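# Move LB bottle from fridge bin to bench, close door

## Task

Take the bottle marked LB out of the refrigerator's bin and set it upright on the bench. The other bottle must stay upright inside the refrigerator, and the refrigerator door must end up closed. If neither bottle is marked LB, remove nothing, close the door, and press the CALL key on the operator panel until it latches down. A wrong call cannot be undone, so only call when no bottle is LB.

## Robot and tools

ROBOT. There are two UR12e-style arms, left_arm and right_arm. Each rides its own carriage on one shared floor track: left_rail carries left_arm and is always the +y one; right_rail carries right_arm. These names do not match left and right in the images. Each arm base sits at x = 0, y = its carriage's position_m, z = 0.04 m, facing +x. Each arm has a Robotiq 140 gripper whose fingers can fold, and a wrist camera.

SCENE FRAME. Fixed to the table: the table top is z = 0, +z up, +x is the way the arms face, +y to their left. The track runs along y at x = 0, with y = 0 at its middle; the table starts at x = 0.17 m. Positions are in metres, angles in radians.

execute_actions. Arguments: actions (a list run in order) and optional cameras (names from cam_high, cam_bench_left, cam_bench_mid, cam_bench_right, cam_left_wrist, cam_right_wrist; omitted, null or ["all"] gives all, [] gives none). An empty actions list just reports state and images. Each action may hold rows, steps, until, and device keys left_rail or right_rail.
- steps: 1 to 450 control steps of 1/30 s each, default 15, at least one per row.
- rows: 1 to 15 rows, one per control step. Each row is a single list of 18 numbers in [-1, 1] covering both arms: left dx, dy, dz, rx, ry, rz, left gripper position, force_limit, speed, then the same nine for the right arm. Both halves must always be filled.
- dx to rz are an offset, not a pose: measured from that arm's Hand target as it stood when the action began, along the Hand target's own axes. Every row in an action counts from that same start; a new action counts from the new Hand target, so repeating an offset moves further. Scale: 1.0 is 0.6 m or 180 degrees; rx, ry, rz form one rotation vector. Commanded orientation is clipped to within 32 degrees of the measured one each step. After the last row the arm keeps heading to that row's target for the remaining steps. For smooth moves ramp the offset, e.g. +0.01 per row (6 mm per step). Motion lags commands by about 0.2 s; if an arm rests short, resend the missing part as an offset.
- Gripper numbers are absolute commands, not offsets. position: +1 fully open (140 mm), pads meet near -0.8, -1 closes until blocked. force_limit: -1 gentlest (about 14 N) to +1 (about 58 N) on a slow close. speed: -1 about 30 mm/s, 0 about 140, +1 about 250; faster closes squeeze much harder. Both start at +1. To leave a gripper alone, repeat its last three numbers; 0 is a real command. Grip with the outer quarter of the pads; nearer the palm the fingers fold and may hold loosely. Fingertips pushed against a surface fold easily.
- Devices: {"left_rail": {"position_m": ...}} sets an absolute place on the track (left_rail -0.8 to 1.5 m, right_rail -1.5 to 0.8 m); speed_m_s 0.01 to 1; acceleration_factor 0.1 to 1 (times 1.8 m/s2). {"stop": true} brakes. Any out-of-range value or unknown name rejects the whole call. Keep carriages 0.78 m or more apart. After sending a position, wait with an action like {"steps": n, "until": {"left_rail": {"position_status": ["!=", "moving"]}}}. Arm targets move with their carriage, so let it arrive before aiming at scene points.
- until: ends the action early when all conditions hold; reads only rail fields (position_m, position_m_goal, position_status, position_answer, refusals), numbers needing a comparison such as [">=", 0.5]; or {"all": {"status": "ended"}} / {"any": {"status": "ended"}}.

RESULTS. Per arm: end_effector_position (point between closed pads; fingertips about 33 mm further, less when wide open), end_effector_quat_wxyz, velocities, Hand target (the base for the next offsets), Tool commands, Joint positions (rail in m, then six joints in rad), Joint velocities, joint torques, and Wrist force/torque in the gripper's own axes. Gripper object_status: 0 moving, 1 blocked while opening, 2 blocked while closing (a grip), 3 reached command or pads met. position_measured is in counts: 3 open, 75 about 100 mm, 139 about 60 mm, 200 about 20 mm, 230 pads touching. Rails report position_m, position_status (moving, done, contact_stop, time_out, stopped, stopped_with_arm, stopped_for_other_arm, stopped_for_other_carriage) and position_answer (taken or not_taken). "pose unreachable" drops that arm's target without a fault. MOTOR HOT and fault lines warn of stops.

OTHER TOOLS. zoom_image: camera plus region [x0, y0, x1, y1] in that camera's pixels, at most 504 per side, for images from the latest call. zero_wrist_force: arm (left_arm or right_arm) tares the wrist sensor. read_manual: section "licences". finished_scene: optional scene 1; ends the scene for good.

AVOID. Nothing may fall or be set down off the table, including on the track or the metal strip. No drops, releasing moving parts, slams or hard pushes: outside force near 150 N or joint contact torque at its limit (wrist joints 50.7 N m, elbow 141) stops the arm for 10 s. Never let the arms, grippers or carriages press on each other. Long loaded or stretched holds heat motors. Calibration data for every camera is given; fixed cameras may be off by about 2 degrees and 9 mm.

Each tool is called after "Call:" by a JSON object that holds its "api" and its "payload", one argument or row to a line.

## Session

Call:
{"api": "execute_actions", "payload": {
  "actions": []
}}

Scene clock: 0.00 s.
left_arm: end_effector_position=(+0.3563, +1.3733, +0.5790) position_measured=3 object_status=3 end_effector_quat_wxyz=(+0.000, +0.000, +1.000, +0.000) | right_arm: end_effector_position=(+0.3563, -1.2185, +0.5790) position_measured=3 object_status=3 end_effector_quat_wxyz=(+0.000, +0.000, +1.000, +0.000)
Joint positions: left_arm=[1.295 -0.281 -2.157 1.821 -1.235 -1.571 -0.281] | right_arm=[-1.297 -0.281 -2.157 1.821 -1.235 -1.571 -0.28]
Joint velocities: within noise
Joint torques (N m): no reading
Wrist force (N): no reading
Wrist torque (N m): no reading
Wrist force, peak (N): no reading
Hand target: left_arm +0.3563, +1.3733, +0.5790; +0.000, +0.000, +1.000, +0.000 | right_arm +0.3563, -1.2185, +0.5790; +0.000, +0.000, +1.000, +0.000
Tool commands: left_gripper/position=+1.0 left_gripper/force_limit=+1.0 left_gripper/speed=+1.0 right_gripper/position=+1.0 right_gripper/force_limit=+1.0 right_gripper/speed=+1.0
left_rail: position_m=1.295 position_status=done
right_rail: position_m=-1.297 position_status=done

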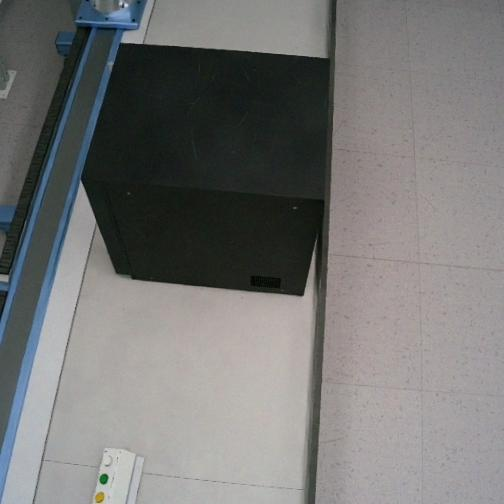

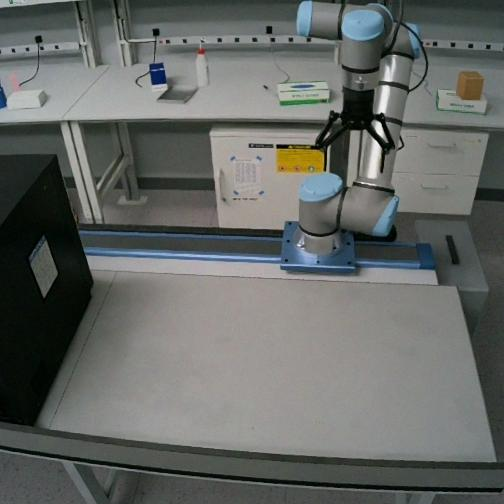

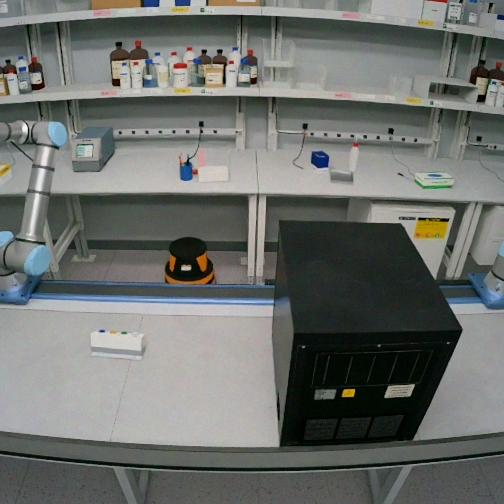

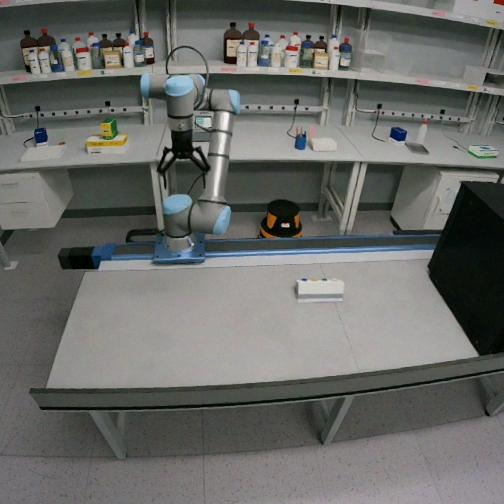

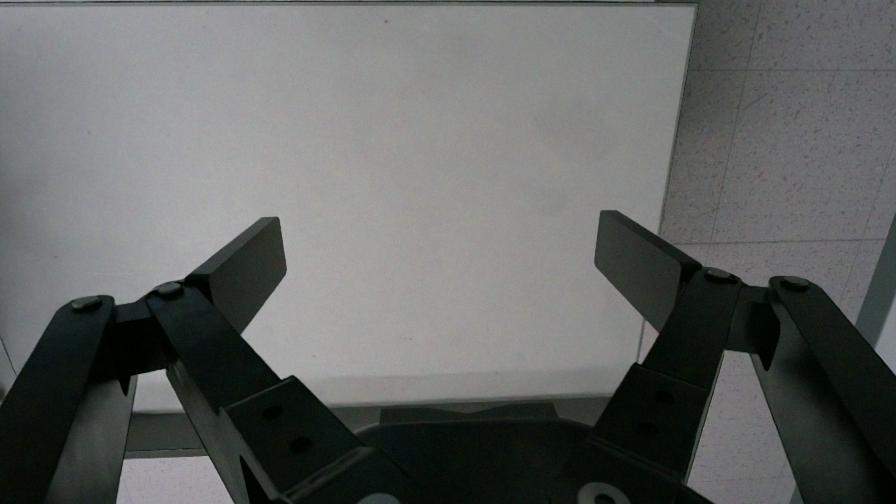

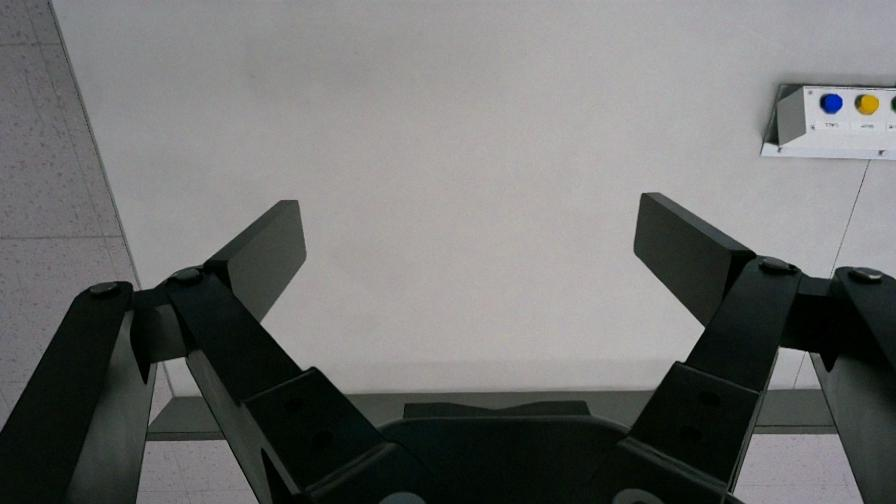

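Call:
{"api": "zoom_image", "payload": {
  "camera": "cam_high",
  "region": [60, 20, 360, 320]
}}

Call:
{"api": "zoom_image", "payload": {
  "camera": "cam_bench_left",
  "region": [0, 140, 180, 440]
}}

Call:
{"api": "zoom_image", "payload": {
  "camera": "cam_right_wrist",
  "region": [730, 60, 896, 180]
}}

Call:
{"api": "zoom_image", "payload": {
  "camera": "cam_high",
  "region": [60, 420, 180, 504]
}}

Call:
{"api": "zoom_image", "payload": {
  "camera": "cam_bench_mid",
  "region": [260, 210, 470, 450]
}}

Scaled by 1.680 from the camera's 504x504 image, which has a finer 720x720 frame.

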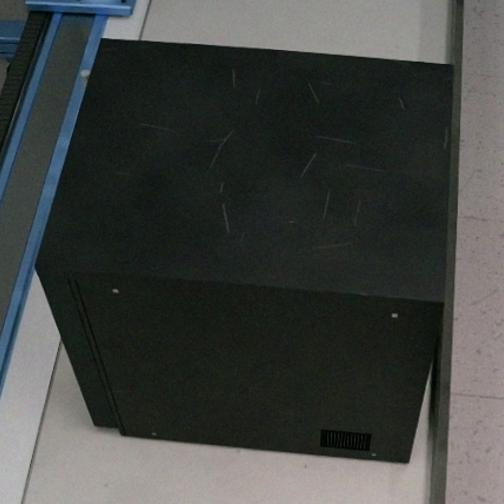

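Scaled by 1.680 from the camera's 504x504 image, which has a finer 720x720 frame.

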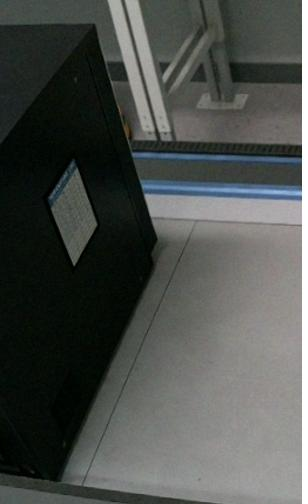

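Scaled by 3.036 from the camera's 896x504 image, which has a finer 1280x720 frame.

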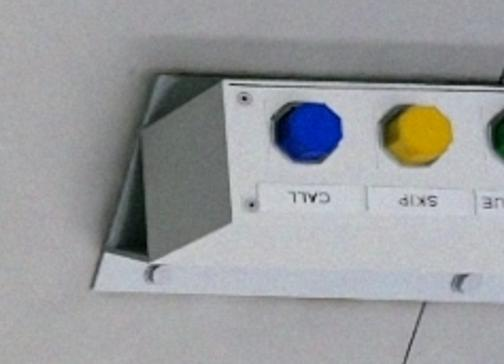

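Scaled by 4.200 from the camera's 504x504 image, which has a finer 720x720 frame.

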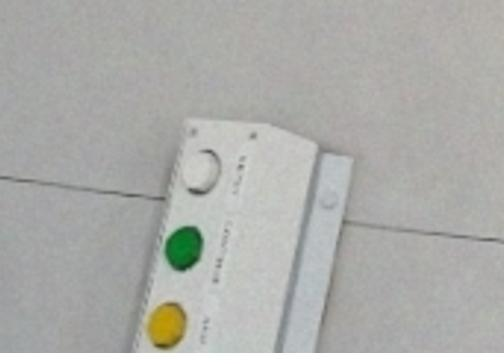

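Scaled by 2.100 from the camera's 504x504 image, which has a finer 720x720 frame.

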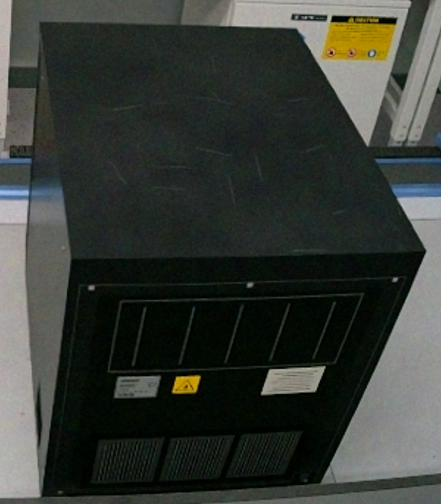

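Call:
{"api": "execute_actions", "payload": {
  "actions": [
    {"rows":[[0,0,0,0,0,0.1,1,1,1,0,0,0,0,0,0,1,1,1],[0,0,0,0,0,0.2,1,1,1,0,0,0,0,0,0,1,1,1],[0,0,0,0,0,0.3,1,1,1,0,0,0,0,0,0,1,1,1],[0,0,0,0,0,0.4,1,1,1,0,0,0,0,0,0,1,1,1],[0,0,0,0,0,0.5,1,1,1,0,0,0,0,0,0,1,1,1]],"steps":45},
    {"rows":[[0,0,0,0,0,0.1,1,1,1,0,0,0,0,0,0,1,1,1],[0,0,0,0,0,0.2,1,1,1,0,0,0,0,0,0,1,1,1],[0,0,0,0,0,0.3,1,1,1,0,0,0,0,0,0,1,1,1],[0,0,0,0,0,0.4,1,1,1,0,0,0,0,0,0,1,1,1],[0,0,0,0,0,0.5,1,1,1,0,0,0,0,0,0,1,1,1]],"steps":45},
    {"rows":[[0.05,0,0,0,0.05,0,1,1,1,0,0,0,0,0,0,1,1,1],[0.1,0,0,0,0.1,0,1,1,1,0,0,0,0,0,0,1,1,1],[0.15,0,0.0,0,0.2,0,1,1,1,0,0,0,0,0,0,1,1,1],[0.2,0,0.05,0,0.3,0,1,1,1,0,0,0,0,0,0,1,1,1],[0.3,0,0.1,0,0.4,0,1,1,1,0,0,0,0,0,0,1,1,1],[0.4,0,0.15,0,0.5,0,1,1,1,0,0,0,0,0,0,1,1,1]],"steps":75}
  ],
  "cameras": ["cam_bench_left","cam_left_wrist"]
}}

Scene clock: 91.93 s.
left_arm: end_effector_position=(+0.5963, +1.3733, +0.4890) position_measured=3 object_status=3 end_effector_quat_wxyz=(+0.000, +0.707, +0.000, +0.707) | right_arm: end_effector_position=(+0.3563, -1.2185, +0.5790) position_measured=3 object_status=3 end_effector_quat_wxyz=(+0.000, +0.000, +1.000, +0.000)
Joint positions: left_arm=[1.295 -0.411 -1.83 2.719 -4.031 -1.16 3.142] | right_arm=[-1.297 -0.281 -2.157 1.821 -1.235 -1.571 -0.28]
Joint torques (N m): left_arm=[10.35 2.81 -39.84 -3.95 -2.3 2.21] | right_arm=[2.2 2.96 -41.5 -4.73 0.26 -0.03]
Wrist force (N): left_arm=[0.3 1.7 -0.8] | right_arm=[0.7 0.5 -0.3]
Wrist torque (N m): left_arm=[0.23 -0.03 -0.01] | right_arm=[0.10 -0.15 0.01]
Wrist force, peak (N): left_arm=[-14.2 -3.9 -17.2] | right_arm=[1.0 0.2 -0.7]
Hand target: left_arm +0.5963, +1.3733, +0.4890; +0.000, +0.707, +0.000, +0.707 | right_arm +0.3563, -1.2185, +0.5790; +0.000, +0.000, +1.000, +0.000
Off the commanded pose: left_arm 0.000 m, 0 deg | right_arm 0.000 m, 0 deg.
left_rail: position_m=1.295 position_status=done
right_rail: position_m=-1.297 position_status=done
camera_calibration:
cam_left_wrist: T_world_to_cam=[[-0.0557809, -0.998258, -0.0192278, 1.41014], [-0.364374, 0.0382826, -0.930466, 0.620013], [0.929581, -0.0448961, -0.365874, -0.126973], [0, 0, 0, 1]] pos_world=[0.422607, 1.37825, 0.557559]
Images, in order (width x height): cam_bench_left 504x504, cam_left_wrist 896x504.

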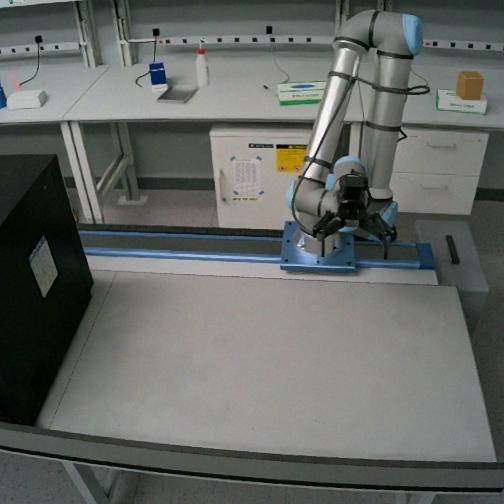

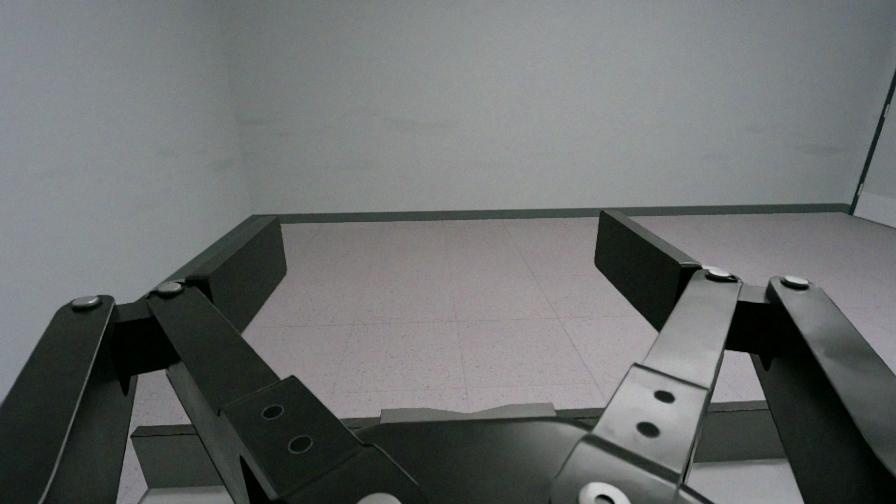

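Call:
{"api": "execute_actions", "payload": {
  "actions": [
    {"rows":[[0,0.07,-0.01,-0.02,0,0,1,1,1,0,0,0,0,0,0,1,1,1],[0,0.14,-0.02,-0.04,0,0,1,1,1,0,0,0,0,0,0,1,1,1],[0,0.21,-0.03,-0.06,0,0,1,1,1,0,0,0,0,0,0,1,1,1],[0,0.28,-0.03,-0.09,0,0,1,1,1,0,0,0,0,0,0,1,1,1],[0,0.35,-0.04,-0.12,0,0,1,1,1,0,0,0,0,0,0,1,1,1],[0,0.42,-0.05,-0.15,0,0,1,1,1,0,0,0,0,0,0,1,1,1],[0,0.49,-0.06,-0.17,0,0,1,1,1,0,0,0,0,0,0,1,1,1],[0,0.56,-0.07,-0.2,0,0,1,1,1,0,0,0,0,0,0,1,1,1],[0,0.63,-0.08,-0.23,0,0,1,1,1,0,0,0,0,0,0,1,1,1],[0,0.7,-0.08,-0.25,0,0,1,1,1,0,0,0,0,0,0,1,1,1]],"steps":45},
    {"rows":[[0,0.07,-0.02,-0.02,0,0,1,1,1,0,0,0,0,0,0,1,1,1],[0,0.14,-0.04,-0.04,0,0,1,1,1,0,0,0,0,0,0,1,1,1],[0,0.21,-0.06,-0.06,0,0,1,1,1,0,0,0,0,0,0,1,1,1],[0,0.28,-0.08,-0.09,0,0,1,1,1,0,0,0,0,0,0,1,1,1],[0,0.35,-0.1,-0.12,0,0,1,1,1,0,0,0,0,0,0,1,1,1],[0,0.42,-0.12,-0.15,0,0,1,1,1,0,0,0,0,0,0,1,1,1],[0,0.49,-0.14,-0.17,0,0,1,1,1,0,0,0,0,0,0,1,1,1],[0,0.56,-0.16,-0.2,0,0,1,1,1,0,0,0,0,0,0,1,1,1],[0,0.64,-0.18,-0.23,0,0,1,1,1,0,0,0,0,0,0,1,1,1],[0,0.743,-0.2,-0.25,0,0,1,1,1,0,0,0,0,0,0,1,1,1]],"steps":60},
    {"rows":[[0,0.06,0.01,0.02,0,0,1,1,1,0,0,0,0,0,0,1,1,1],[0,0.12,0.03,0.05,0,0,1,1,1,0,0,0,0,0,0,1,1,1],[0,0.18,0.05,0.07,0,0,1,1,1,0,0,0,0,0,0,1,1,1],[-0.02,0.24,0.06,0.1,0,0,1,1,1,0,0,0,0,0,0,1,1,1],[-0.04,0.3,0.08,0.13,0,0,1,1,1,0,0,0,0,0,0,1,1,1],[-0.06,0.36,0.1,0.16,0,0,1,1,1,0,0,0,0,0,0,1,1,1],[-0.08,0.42,0.12,0.19,0,0,1,1,1,0,0,0,0,0,0,1,1,1],[-0.1,0.48,0.14,0.22,0,0,1,1,1,0,0,0,0,0,0,1,1,1],[-0.12,0.54,0.15,0.24,0,0,1,1,1,0,0,0,0,0,0,1,1,1],[-0.15,0.583,0.167,0.25,0,0,1,1,1,0,0,0,0,0,0,1,1,1]],"steps":60}
  ],
  "cameras": ["cam_bench_left","cam_bench_mid","cam_left_wrist"]
}}

Scene clock: 127.87 s.
left_arm: end_effector_position=(-0.2015, +0.6228, +0.3990) position_measured=3 object_status=3 end_effector_quat_wxyz=(+0.271, +0.653, -0.271, +0.653) | right_arm: end_effector_position=(+0.3563, -1.2185, +0.5790) position_measured=3 object_status=3 end_effector_quat_wxyz=(+0.000, +0.000, +1.000, +0.000)
Joint positions: left_arm=[1.295 -2.655 -1.083 2.09 -4.148 0.299 3.141] | right_arm=[-1.297 -0.281 -2.157 1.821 -1.235 -1.571 -0.28]
Joint torques (N m): left_arm=[9.94 -82.3 -31.31 -0.87 2.16 2.26] | right_arm=[3.03 3.49 -42.04 -4.64 0.27 -0.01]
Wrist force (N): left_arm=[0.7 1.6 0.0] | right_arm=[0.2 0.1 0.2]
Wrist torque (N m): left_arm=[0.22 0.01 -0.03] | right_arm=[0.03 -0.04 0.01]
Wrist force, peak (N): left_arm=[0.4 -6.8 3.5] | right_arm=[1.1 0.2 -0.3]
Hand target: left_arm -0.2015, +0.6228, +0.3990; +0.271, +0.653, -0.271, +0.653 | right_arm +0.3563, -1.2185, +0.5790; +0.000, +0.000, +1.000, +0.000
Off the commanded pose: left_arm 0.000 m, 0 deg | right_arm 0.000 m, 0 deg.
left_rail: position_m=1.295 position_status=done
right_rail: position_m=-1.297 position_status=done
camera_calibration:
cam_left_wrist: T_world_to_cam=[[-0.745345, -0.666396, -0.0194061, 0.269049], [-0.230454, 0.284852, -0.930457, 0.147706], [0.625581, -0.68904, -0.365886, 0.887989], [0, 0, 0, 1]] pos_world=[-0.320935, 0.749079, 0.467558]
Images, in order (width x height): cam_bench_left 504x504, cam_bench_mid 504x504, cam_left_wrist 896x504.

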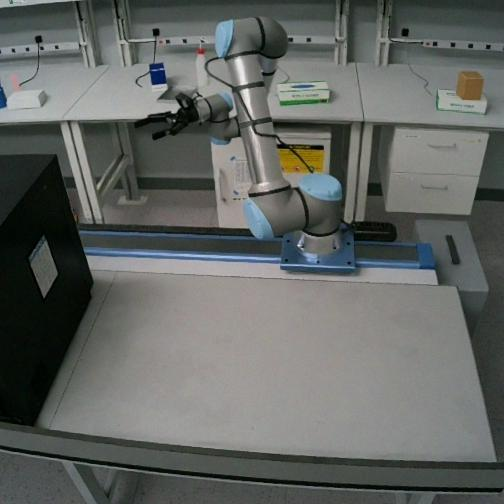

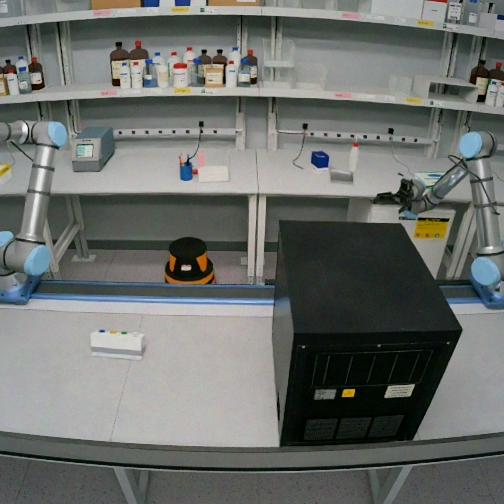

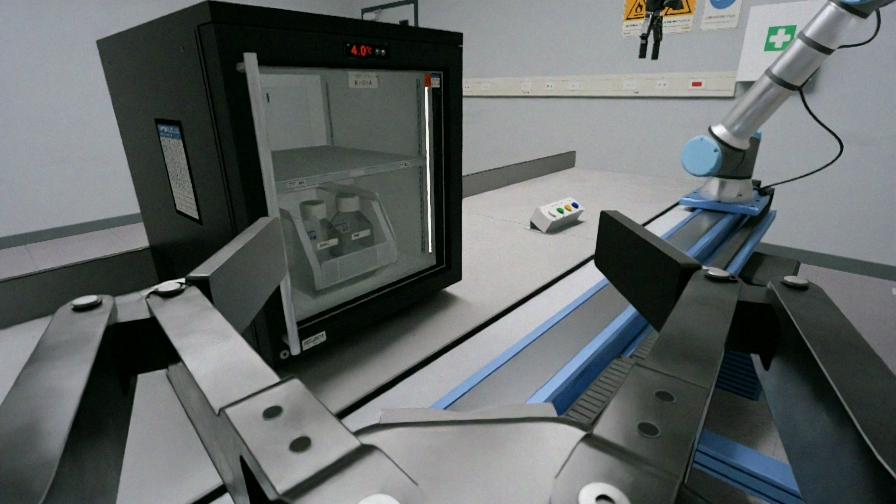

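Excellent view.

Call:
{"api": "zoom_image", "payload": {
  "camera": "cam_left_wrist",
  "region": [270, 170, 420, 300]
}}

Call:
{"api": "zoom_image", "payload": {
  "camera": "cam_left_wrist",
  "region": [180, 0, 480, 370]
}}

Scaled by 3.360 from the camera's 896x504 image, which has a finer 1280x720 frame.

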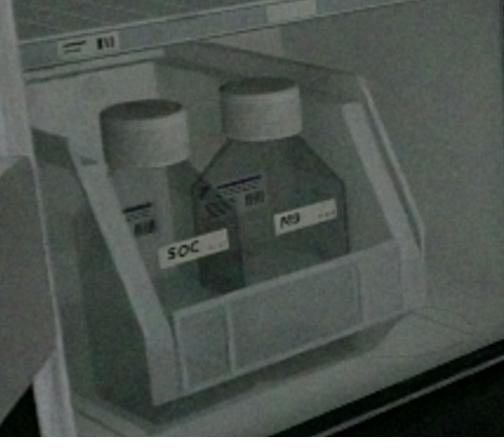

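Scaled by 1.362 from the camera's 896x504 image, which has a finer 1280x720 frame.

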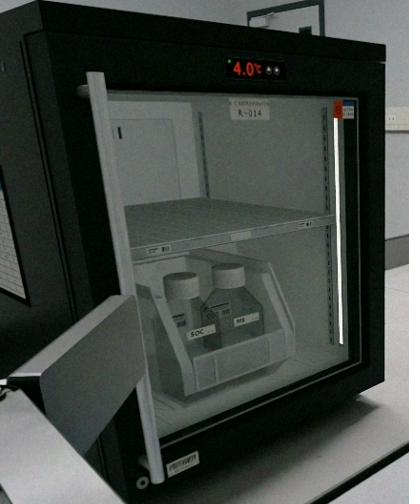

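Call:
{"api": "execute_actions", "payload": {
  "actions": [
    {"rows":[[-0.01,0.02,0.05,0.02,0,0,1,1,1,0,0,0,0,0,0,1,1,1],[-0.02,0.05,0.1,0.04,0,0,1,1,1,0,0,0,0,0,0,1,1,1],[-0.03,0.08,0.16,0.06,0,0,1,1,1,0,0,0,0,0,0,1,1,1],[-0.04,0.1,0.22,0.08,0,0,1,1,1,0,0,0,0,0,0,1,1,1],[-0.05,0.12,0.28,0.11,0,0,1,1,1,0,0,0,0,0,0,1,1,1],[-0.06,0.14,0.34,0.14,0,0,1,1,1,0,0,0,0,0,0,1,1,1],[-0.08,0.16,0.4,0.17,0,0,1,1,1,0,0,0,0,0,0,1,1,1],[-0.09,0.18,0.46,0.2,0,0,1,1,1,0,0,0,0,0,0,1,1,1],[-0.1,0.21,0.52,0.23,0,0,1,1,1,0,0,0,0,0,0,1,1,1],[-0.117,0.235,0.59,0.25,0,0,1,1,1,0,0,0,0,0,0,1,1,1]],"steps":60}
  ],
  "cameras": ["cam_left_wrist"]
}}

Call:
{"api": "zoom_image", "payload": {
  "camera": "cam_left_wrist",
  "region": [320, 100, 620, 300]
}}

Scene clock: 149.30 s.
left_arm: end_effector_position=(-0.0509, +0.2727, +0.3288) position_measured=3 object_status=3 end_effector_quat_wxyz=(+0.000, +0.707, +0.000, +0.707) | right_arm: end_effector_position=(+0.3563, -1.2185, +0.5790) position_measured=3 object_status=3 end_effector_quat_wxyz=(+0.000, +0.000, +1.000, +0.000)
Joint positions: left_arm=[1.295 -2.096 -0.395 0.844 -3.59 0.526 3.141] | right_arm=[-1.297 -0.281 -2.157 1.821 -1.235 -1.571 -0.28]
Joint torques (N m): left_arm=[9.69 -105.72 -48.15 4.08 1.66 2.19] | right_arm=[2.4 1.99 -41.9 -4.44 0.44 -0.29]
Wrist force (N): left_arm=[0.3 1.3 -1.0] | right_arm=[0.5 0.2 -0.3]
Wrist torque (N m): left_arm=[0.15 -0.03 -0.02] | right_arm=[0.04 -0.11 0.01]
Wrist force, peak (N): left_arm=[4.0 -5.5 -8.1] | right_arm=[1.3 0.0 -0.7]
Hand target: left_arm -0.0509, +0.2727, +0.3288; +0.000, +0.707, +0.000, +0.707 | right_arm +0.3563, -1.2185, +0.5790; +0.000, +0.000, +1.000, +0.000
Off the commanded pose: left_arm 0.000 m, 0 deg | right_arm 0.000 m, 0 deg.
left_rail: position_m=1.295 position_status=done
right_rail: position_m=-1.297 position_status=done
camera_calibration:
cam_left_wrist: T_world_to_cam=[[-0.0557809, -0.998258, -0.0192278, 0.27227], [-0.364374, 0.0382826, -0.930466, 0.277227], [0.929581, -0.0448961, -0.365874, 0.366719], [0, 0, 0, 1]] pos_world=[-0.224693, 0.277647, 0.397359]
Images, in order (width x height): cam_left_wrist 896x504.

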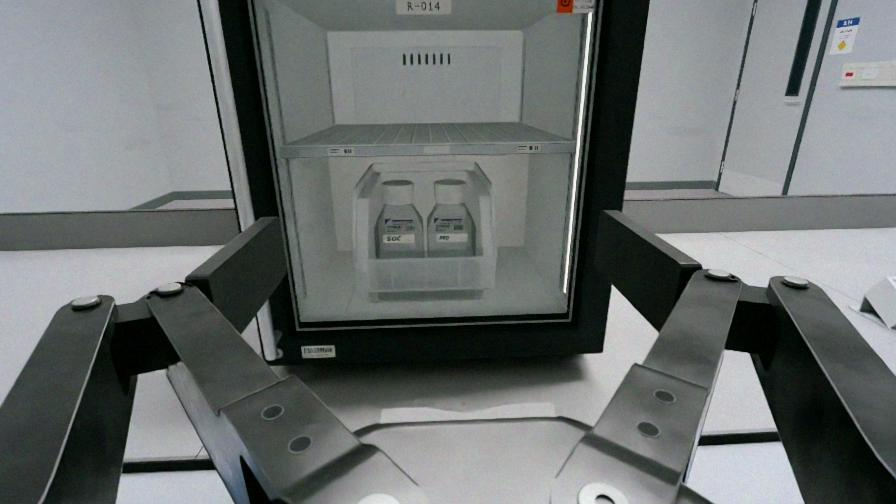

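Scaled by 1.680 from the camera's 896x504 image, which has a finer 1280x720 frame.

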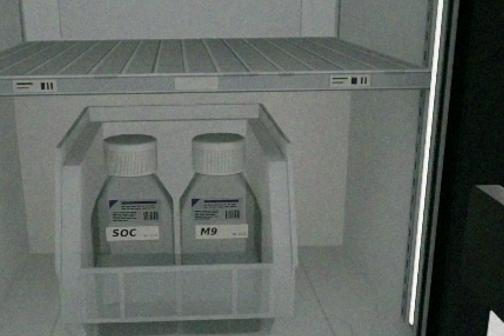

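Call:
{"api": "zoom_image", "payload": {
  "camera": "cam_left_wrist",
  "region": [370, 170, 490, 270]
}}

Call:
{"api": "zoom_image", "payload": {
  "camera": "cam_right_wrist",
  "region": [790, 80, 896, 150]
}}

Scaled by 4.200 from the camera's 896x504 image, which has a finer 1280x720 frame.

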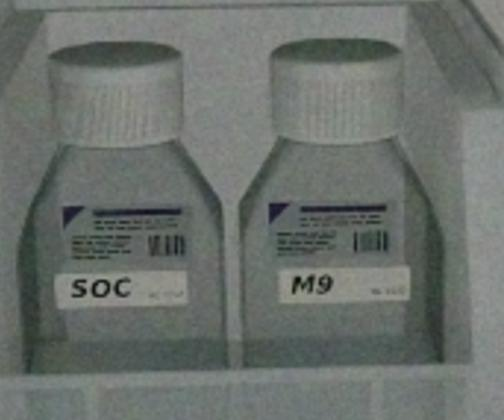

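This scene's latest camera images include none from cam_right_wrist. They are from: cam_left_wrist. cam_right_wrist's image comes with the result of a call that names it in "cameras".

Call:
{"api": "execute_actions", "payload": {
  "actions": [
    {"rows":[[0,0,0,0,0,0,1,1,1,0,0,0,0,0,0,1,1,1]],"steps":1}
  ]
}}

Call:
{"api": "zoom_image", "payload": {
  "camera": "cam_bench_left",
  "region": [0, 140, 120, 330]
}}

Call:
{"api": "zoom_image", "payload": {
  "camera": "cam_high",
  "region": [70, 160, 190, 290]
}}

Call:
{"api": "zoom_image", "payload": {
  "camera": "cam_right_wrist",
  "region": [750, 70, 896, 170]
}}

Scene clock: 162.27 s.
left_arm: end_effector_position=(-0.0509, +0.2727, +0.3288) position_measured=3 object_status=3 end_effector_quat_wxyz=(+0.000, +0.707, +0.000, +0.707) | right_arm: end_effector_position=(+0.3563, -1.2185, +0.5790) position_measured=3 object_status=3 end_effector_quat_wxyz=(+0.000, +0.000, +1.000, +0.000)
Joint positions: left_arm=[1.295 -2.096 -0.395 0.844 -3.59 0.526 3.141] | right_arm=[-1.297 -0.281 -2.157 1.821 -1.235 -1.571 -0.28]
Joint torques (N m): left_arm=[10.41 -106.4 -48.28 4.04 1.32 2.23] | right_arm=[2.68 2.53 -41.9 -4.51 0.57 -0.15]
Wrist force (N): left_arm=[0.6 1.1 -0.4] | right_arm=[0.2 0.0 -0.3]
Wrist torque (N m): left_arm=[0.11 -0.07 -0.01] | right_arm=[-0.01 -0.03 0.01]
Wrist force, peak (N): left_arm=[0.6 1.7 -0.8] | right_arm=[0.8 -0.6 -0.7]
Hand target: left_arm -0.0509, +0.2727, +0.3288; +0.000, +0.707, +0.000, +0.707 | right_arm +0.3563, -1.2185, +0.5790; +0.000, +0.000, +1.000, +0.000
Off the commanded pose: left_arm 0.000 m, 0 deg | right_arm 0.000 m, 0 deg.
left_rail: position_m=1.295 position_status=done
right_rail: position_m=-1.297 position_status=done
camera_calibration:
cam_left_wrist: T_world_to_cam=[[-0.0557809, -0.998258, -0.0192278, 0.27227], [-0.364374, 0.0382826, -0.930466, 0.277227], [0.929581, -0.0448961, -0.365874, 0.366719], [0, 0, 0, 1]] pos_world=[-0.224693, 0.277647, 0.397359]

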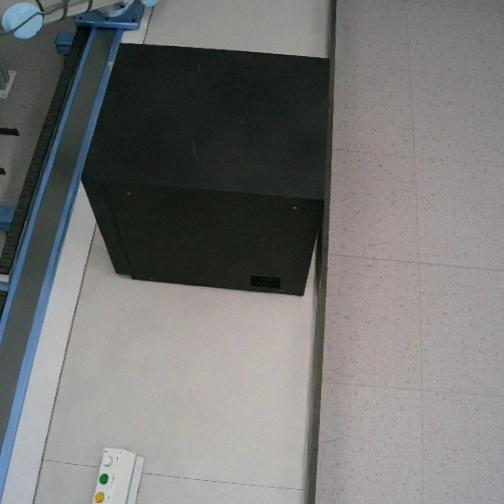

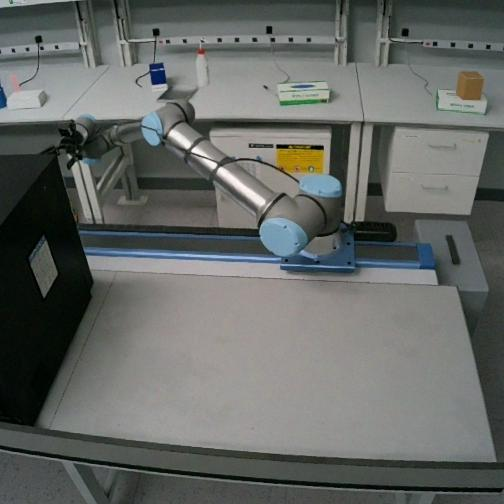

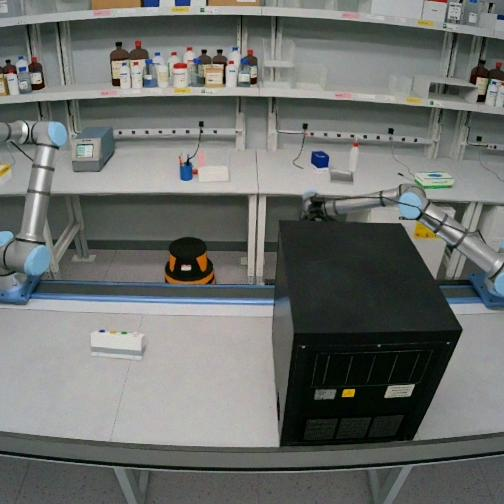

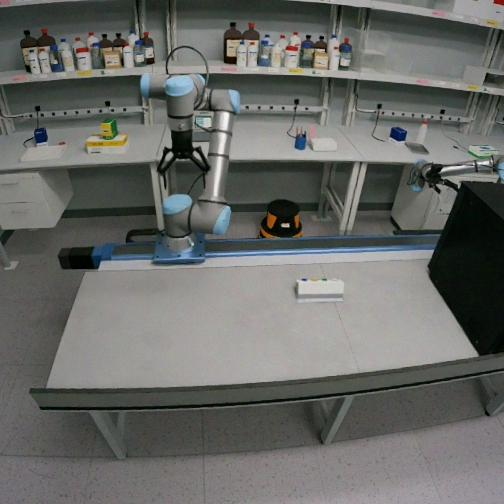

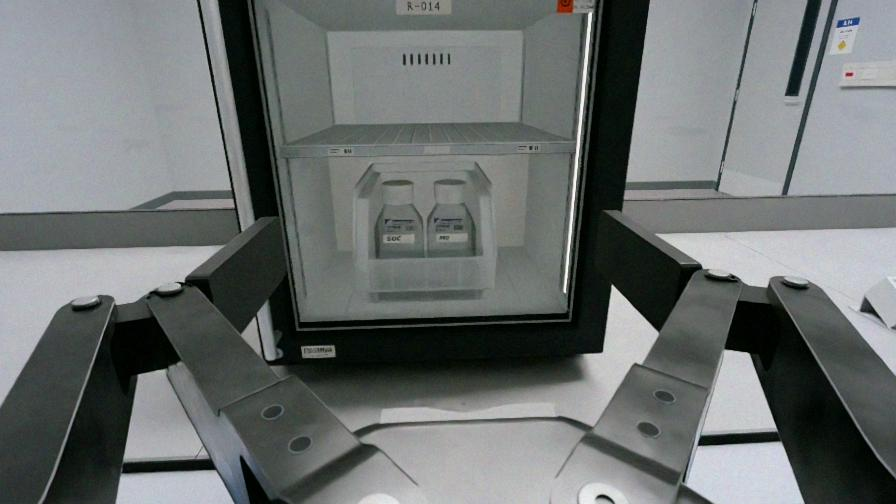

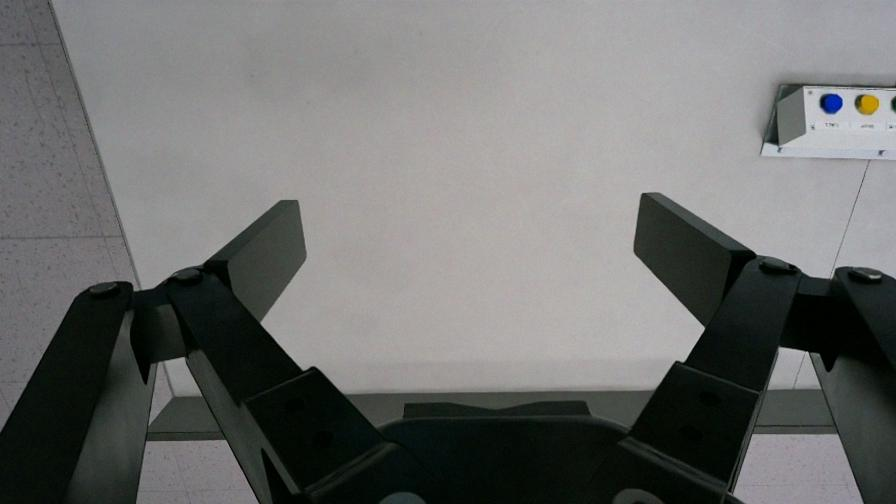

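Scaled by 2.653 from the camera's 504x504 image, which has a finer 720x720 frame.

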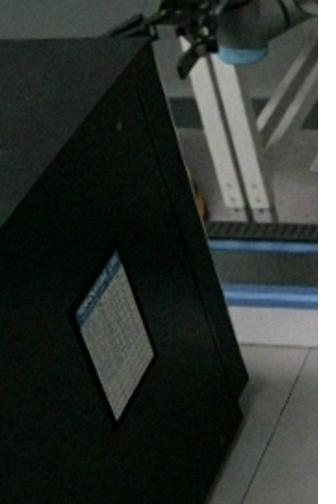

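Scaled by 3.877 from the camera's 504x504 image, which has a finer 720x720 frame.

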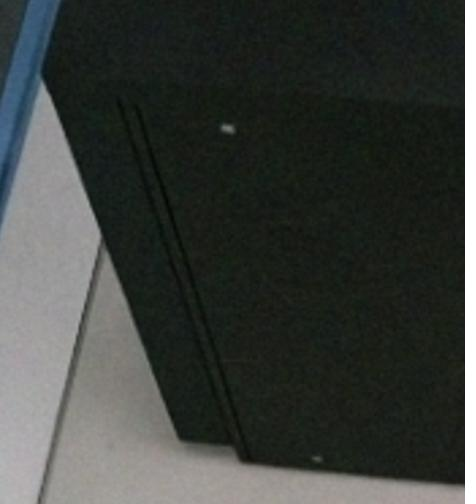

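Scaled by 3.452 from the camera's 896x504 image, which has a finer 1280x720 frame.

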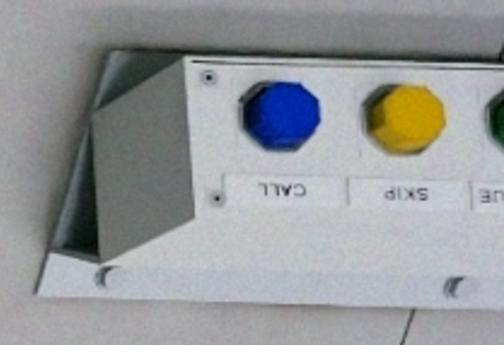

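Call:
{"api": "execute_actions", "payload": {
  "actions": [
    {"right_rail":{"position_m":-0.8,"speed_m_s":0.5,"acceleration_factor":0.5},"rows":[[0,0,0,0,0,0,1,1,1,0,0,0,0,0,0,-1,1,0]],"steps":150,"until":{"right_rail":{"position_status":["!=","moving"]}}}
  ],
  "cameras": ["cam_right_wrist","cam_bench_right","cam_high"]
}}

Call:
{"api": "zoom_image", "payload": {
  "camera": "cam_right_wrist",
  "region": [450, 60, 700, 200]
}}

Call:
{"api": "zoom_image", "payload": {
  "camera": "cam_bench_right",
  "region": [280, 260, 360, 320]
}}

Scene clock: 199.10 s.
left_arm: end_effector_position=(-0.0509, +0.2727, +0.3288) position_measured=3 object_status=3 end_effector_quat_wxyz=(+0.000, +0.707, +0.000, +0.707) | right_arm: end_effector_position=(+0.3563, -0.7214, +0.5790) position_measured=233 object_status=3 end_effector_quat_wxyz=(+0.000, +0.000, +1.000, +0.000)
Joint positions: left_arm=[1.295 -2.096 -0.395 0.844 -3.59 0.526 3.141] | right_arm=[-0.8 -0.281 -2.157 1.821 -1.235 -1.571 -0.28]
Joint torques (N m): left_arm=[11.35 -106.65 -47.56 3.86 1.25 1.8] | right_arm=[3.75 1.4 -42.15 -4.3 0.76 -0.41]
Wrist force (N): left_arm=[0.7 1.4 -0.7] | right_arm=[0.8 0.1 -0.1]
Wrist torque (N m): left_arm=[0.17 -0.09 -0.02] | right_arm=[0.03 -0.18 0.01]
Wrist force, peak (N): left_arm=[0.8 1.5 -1.0] | right_arm=[0.3 -2.4 -1.0]
Hand target: left_arm -0.0509, +0.2727, +0.3288; +0.000, +0.707, +0.000, +0.707 | right_arm +0.3563, -0.7214, +0.5790; +0.000, +0.000, +1.000, +0.000
Off the commanded pose: left_arm 0.000 m, 0 deg | right_arm 0.000 m, 0 deg.
left_rail: position_m=1.295 position_status=done
right_rail: position_m=-0.800 speed_m_s=0.50 position_status=done
camera_calibration:
cam_right_wrist: T_world_to_cam=[[0.023341, 0.999597, -0.0161544, 0.730151], [0.92643, -0.0155537, 0.376145, -0.568169], [0.375742, -0.0237456, -0.92642, 0.569754], [0, 0, 0, 1]] pos_world=[0.295245, -0.725165, 0.753341]
Images, in order (width x height): cam_high 504x504, cam_bench_right 504x504, cam_right_wrist 896x504.

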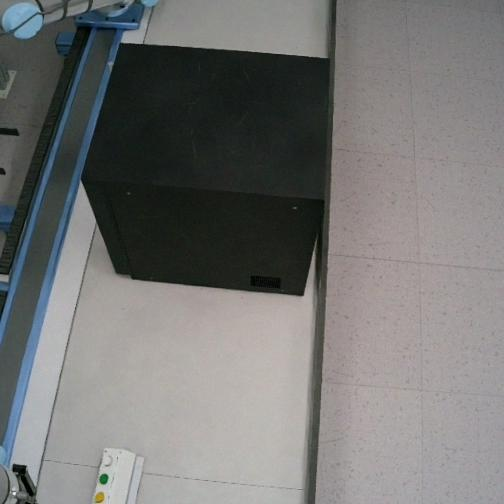

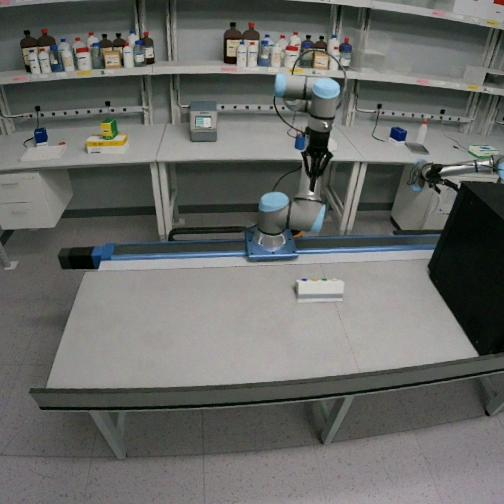

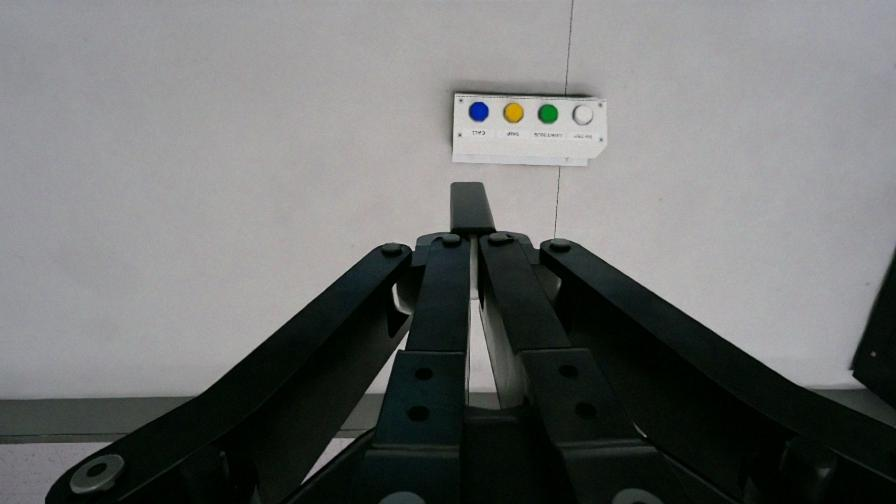

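Scaled by 2.016 from the camera's 896x504 image, which has a finer 1280x720 frame.

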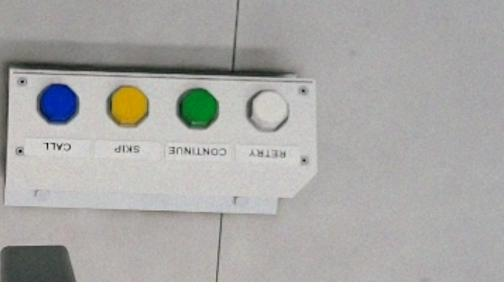

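Scaled by 6.300 from the camera's 504x504 image, which has a finer 720x720 frame.

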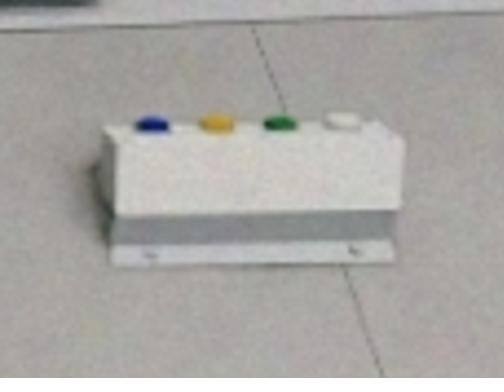

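Call:
{"api": "execute_actions", "payload": {
  "actions": [
    {"rows":[[0,0,0,-0.05,0,0,1,1,1,0,0,0,0,0,0,-1,1,0],[0,0,0,-0.1,0,0,1,1,1,0,0,0,0,0,0,-1,1,0],[0,0,0,-0.15,0,0,1,1,1,0,0,0,0,0,0,-1,1,0],[0,0,0,-0.2,0,0,1,1,1,0,0,0,0,0,0,-1,1,0],[0,0,0,-0.25,0,0,1,1,1,0,0,0,0,0,0,-1,1,0],[0,0,0,-0.3,0,0,1,1,1,0,0,0,0,0,0,-1,1,0]],"steps":45}
  ],
  "cameras": ["cam_left_wrist","cam_right_wrist"]
}}

Call:
{"api": "zoom_image", "payload": {
  "camera": "cam_left_wrist",
  "region": [340, 100, 640, 280]
}}

Call:
{"api": "zoom_image", "payload": {
  "camera": "cam_right_wrist",
  "region": [440, 80, 620, 180]
}}

Scene clock: 215.10 s.
left_arm: end_effector_position=(-0.0509, +0.2727, +0.3288) position_measured=3 object_status=3 end_effector_quat_wxyz=(+0.321, +0.630, -0.321, +0.630) | right_arm: end_effector_position=(+0.3563, -0.7214, +0.5790) position_measured=233 object_status=3 end_effector_quat_wxyz=(+0.000, +0.000, +1.000, +0.000)
Joint positions: left_arm=[1.295 -2.118 -0.809 1.731 -4.064 -0.395 3.142] | right_arm=[-0.8 -0.281 -2.157 1.821 -1.235 -1.571 -0.28]
Joint torques (N m): left_arm=[9.11 -106.67 -16.4 1.42 -1.66 -2.32] | right_arm=[3.01 1.39 -41.65 -4.05 0.51 -0.37]
Wrist force (N): left_arm=[0.1 2.0 -0.6] | right_arm=[0.9 0.3 -0.4]
Wrist torque (N m): left_arm=[0.28 -0.03 0.16] | right_arm=[0.06 -0.21 0.00]
Wrist force, peak (N): left_arm=[-9.4 7.4 -1.4] | right_arm=[1.2 -0.4 -0.7]
Hand target: left_arm -0.0509, +0.2727, +0.3288; +0.321, +0.630, -0.321, +0.630 | right_arm +0.3563, -0.7214, +0.5790; +0.000, +0.000, +1.000, +0.000
Off the commanded pose: left_arm 0.000 m, 0 deg | right_arm 0.000 m, 0 deg.
left_rail: position_m=1.295 position_status=done
right_rail: position_m=-0.800 speed_m_s=0.50 position_status=done
camera_calibration:
cam_left_wrist: T_world_to_cam=[[-0.840427, -0.541579, -0.0193602, 0.10774], [-0.183082, 0.31737, -0.930461, 0.210336], [0.510062, -0.77844, -0.36588, 0.545433], [0, 0, 0, 1]] pos_world=[-0.149148, 0.416182, 0.397358]
cam_right_wrist: T_world_to_cam=[[0.023341, 0.999597, -0.0161544, 0.730151], [0.92643, -0.0155537, 0.376145, -0.568169], [0.375742, -0.0237456, -0.92642, 0.569754], [0, 0, 0, 1]] pos_world=[0.295245, -0.725165, 0.753341]
Images, in order (width x height): cam_left_wrist 896x504, cam_right_wrist 896x504.

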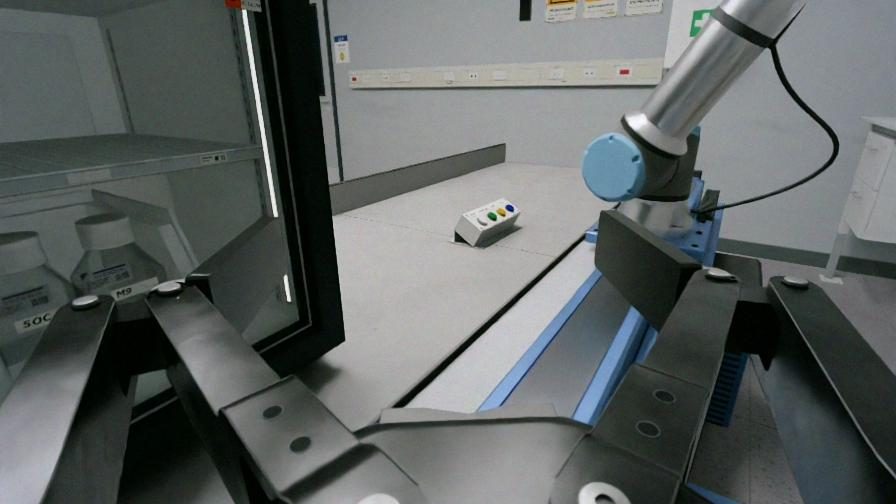

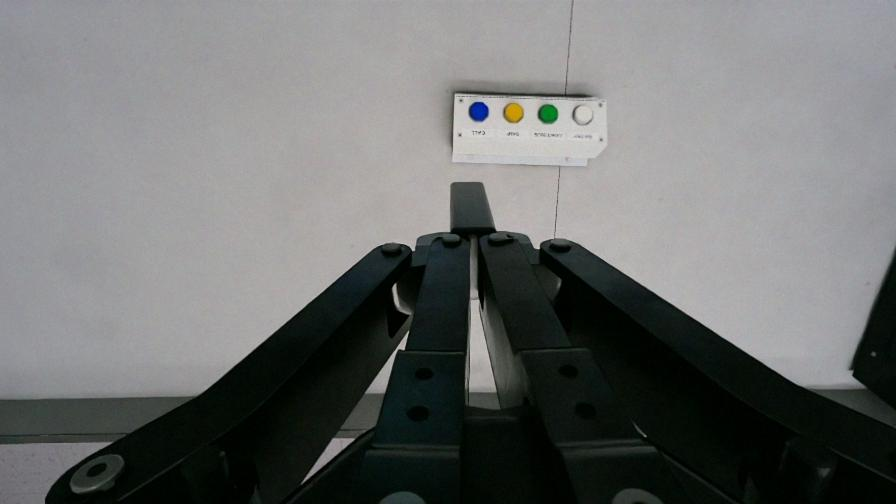

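Scaled by 1.680 from the camera's 896x504 image, which has a finer 1280x720 frame.

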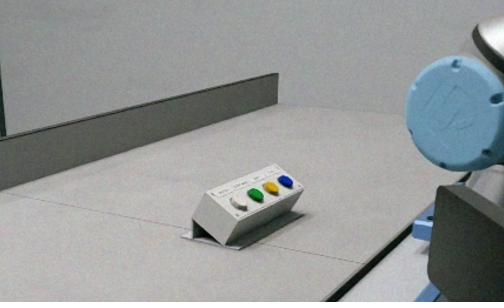

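Scaled by 2.800 from the camera's 896x504 image, which has a finer 1280x720 frame.

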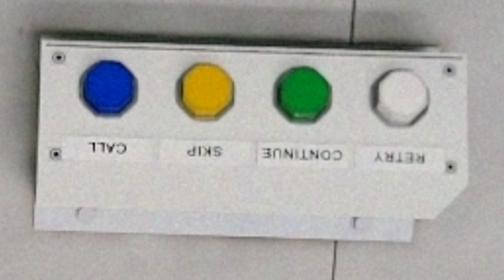

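Call:
{"api": "zoom_image", "payload": {
  "camera": "cam_left_wrist",
  "region": [430, 180, 550, 260]
}}

Call:
{"api": "zoom_image", "payload": {
  "camera": "cam_left_wrist",
  "region": [0, 200, 220, 350]
}}

Scaled by 4.200 from the camera's 896x504 image, which has a finer 1280x720 frame.

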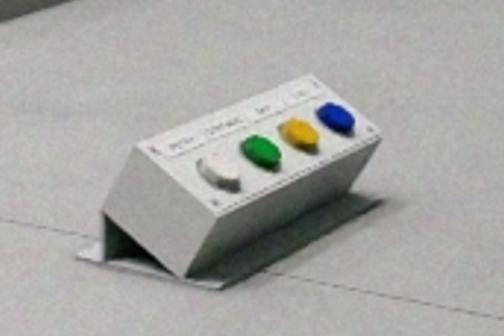

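Scaled by 2.291 from the camera's 896x504 image, which has a finer 1280x720 frame.

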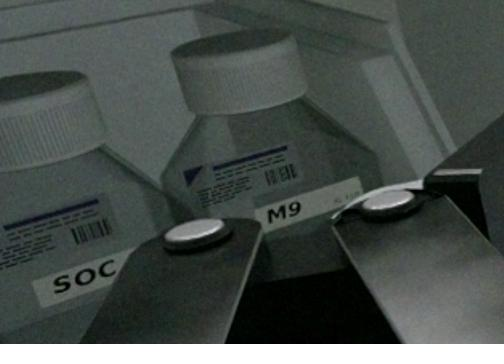

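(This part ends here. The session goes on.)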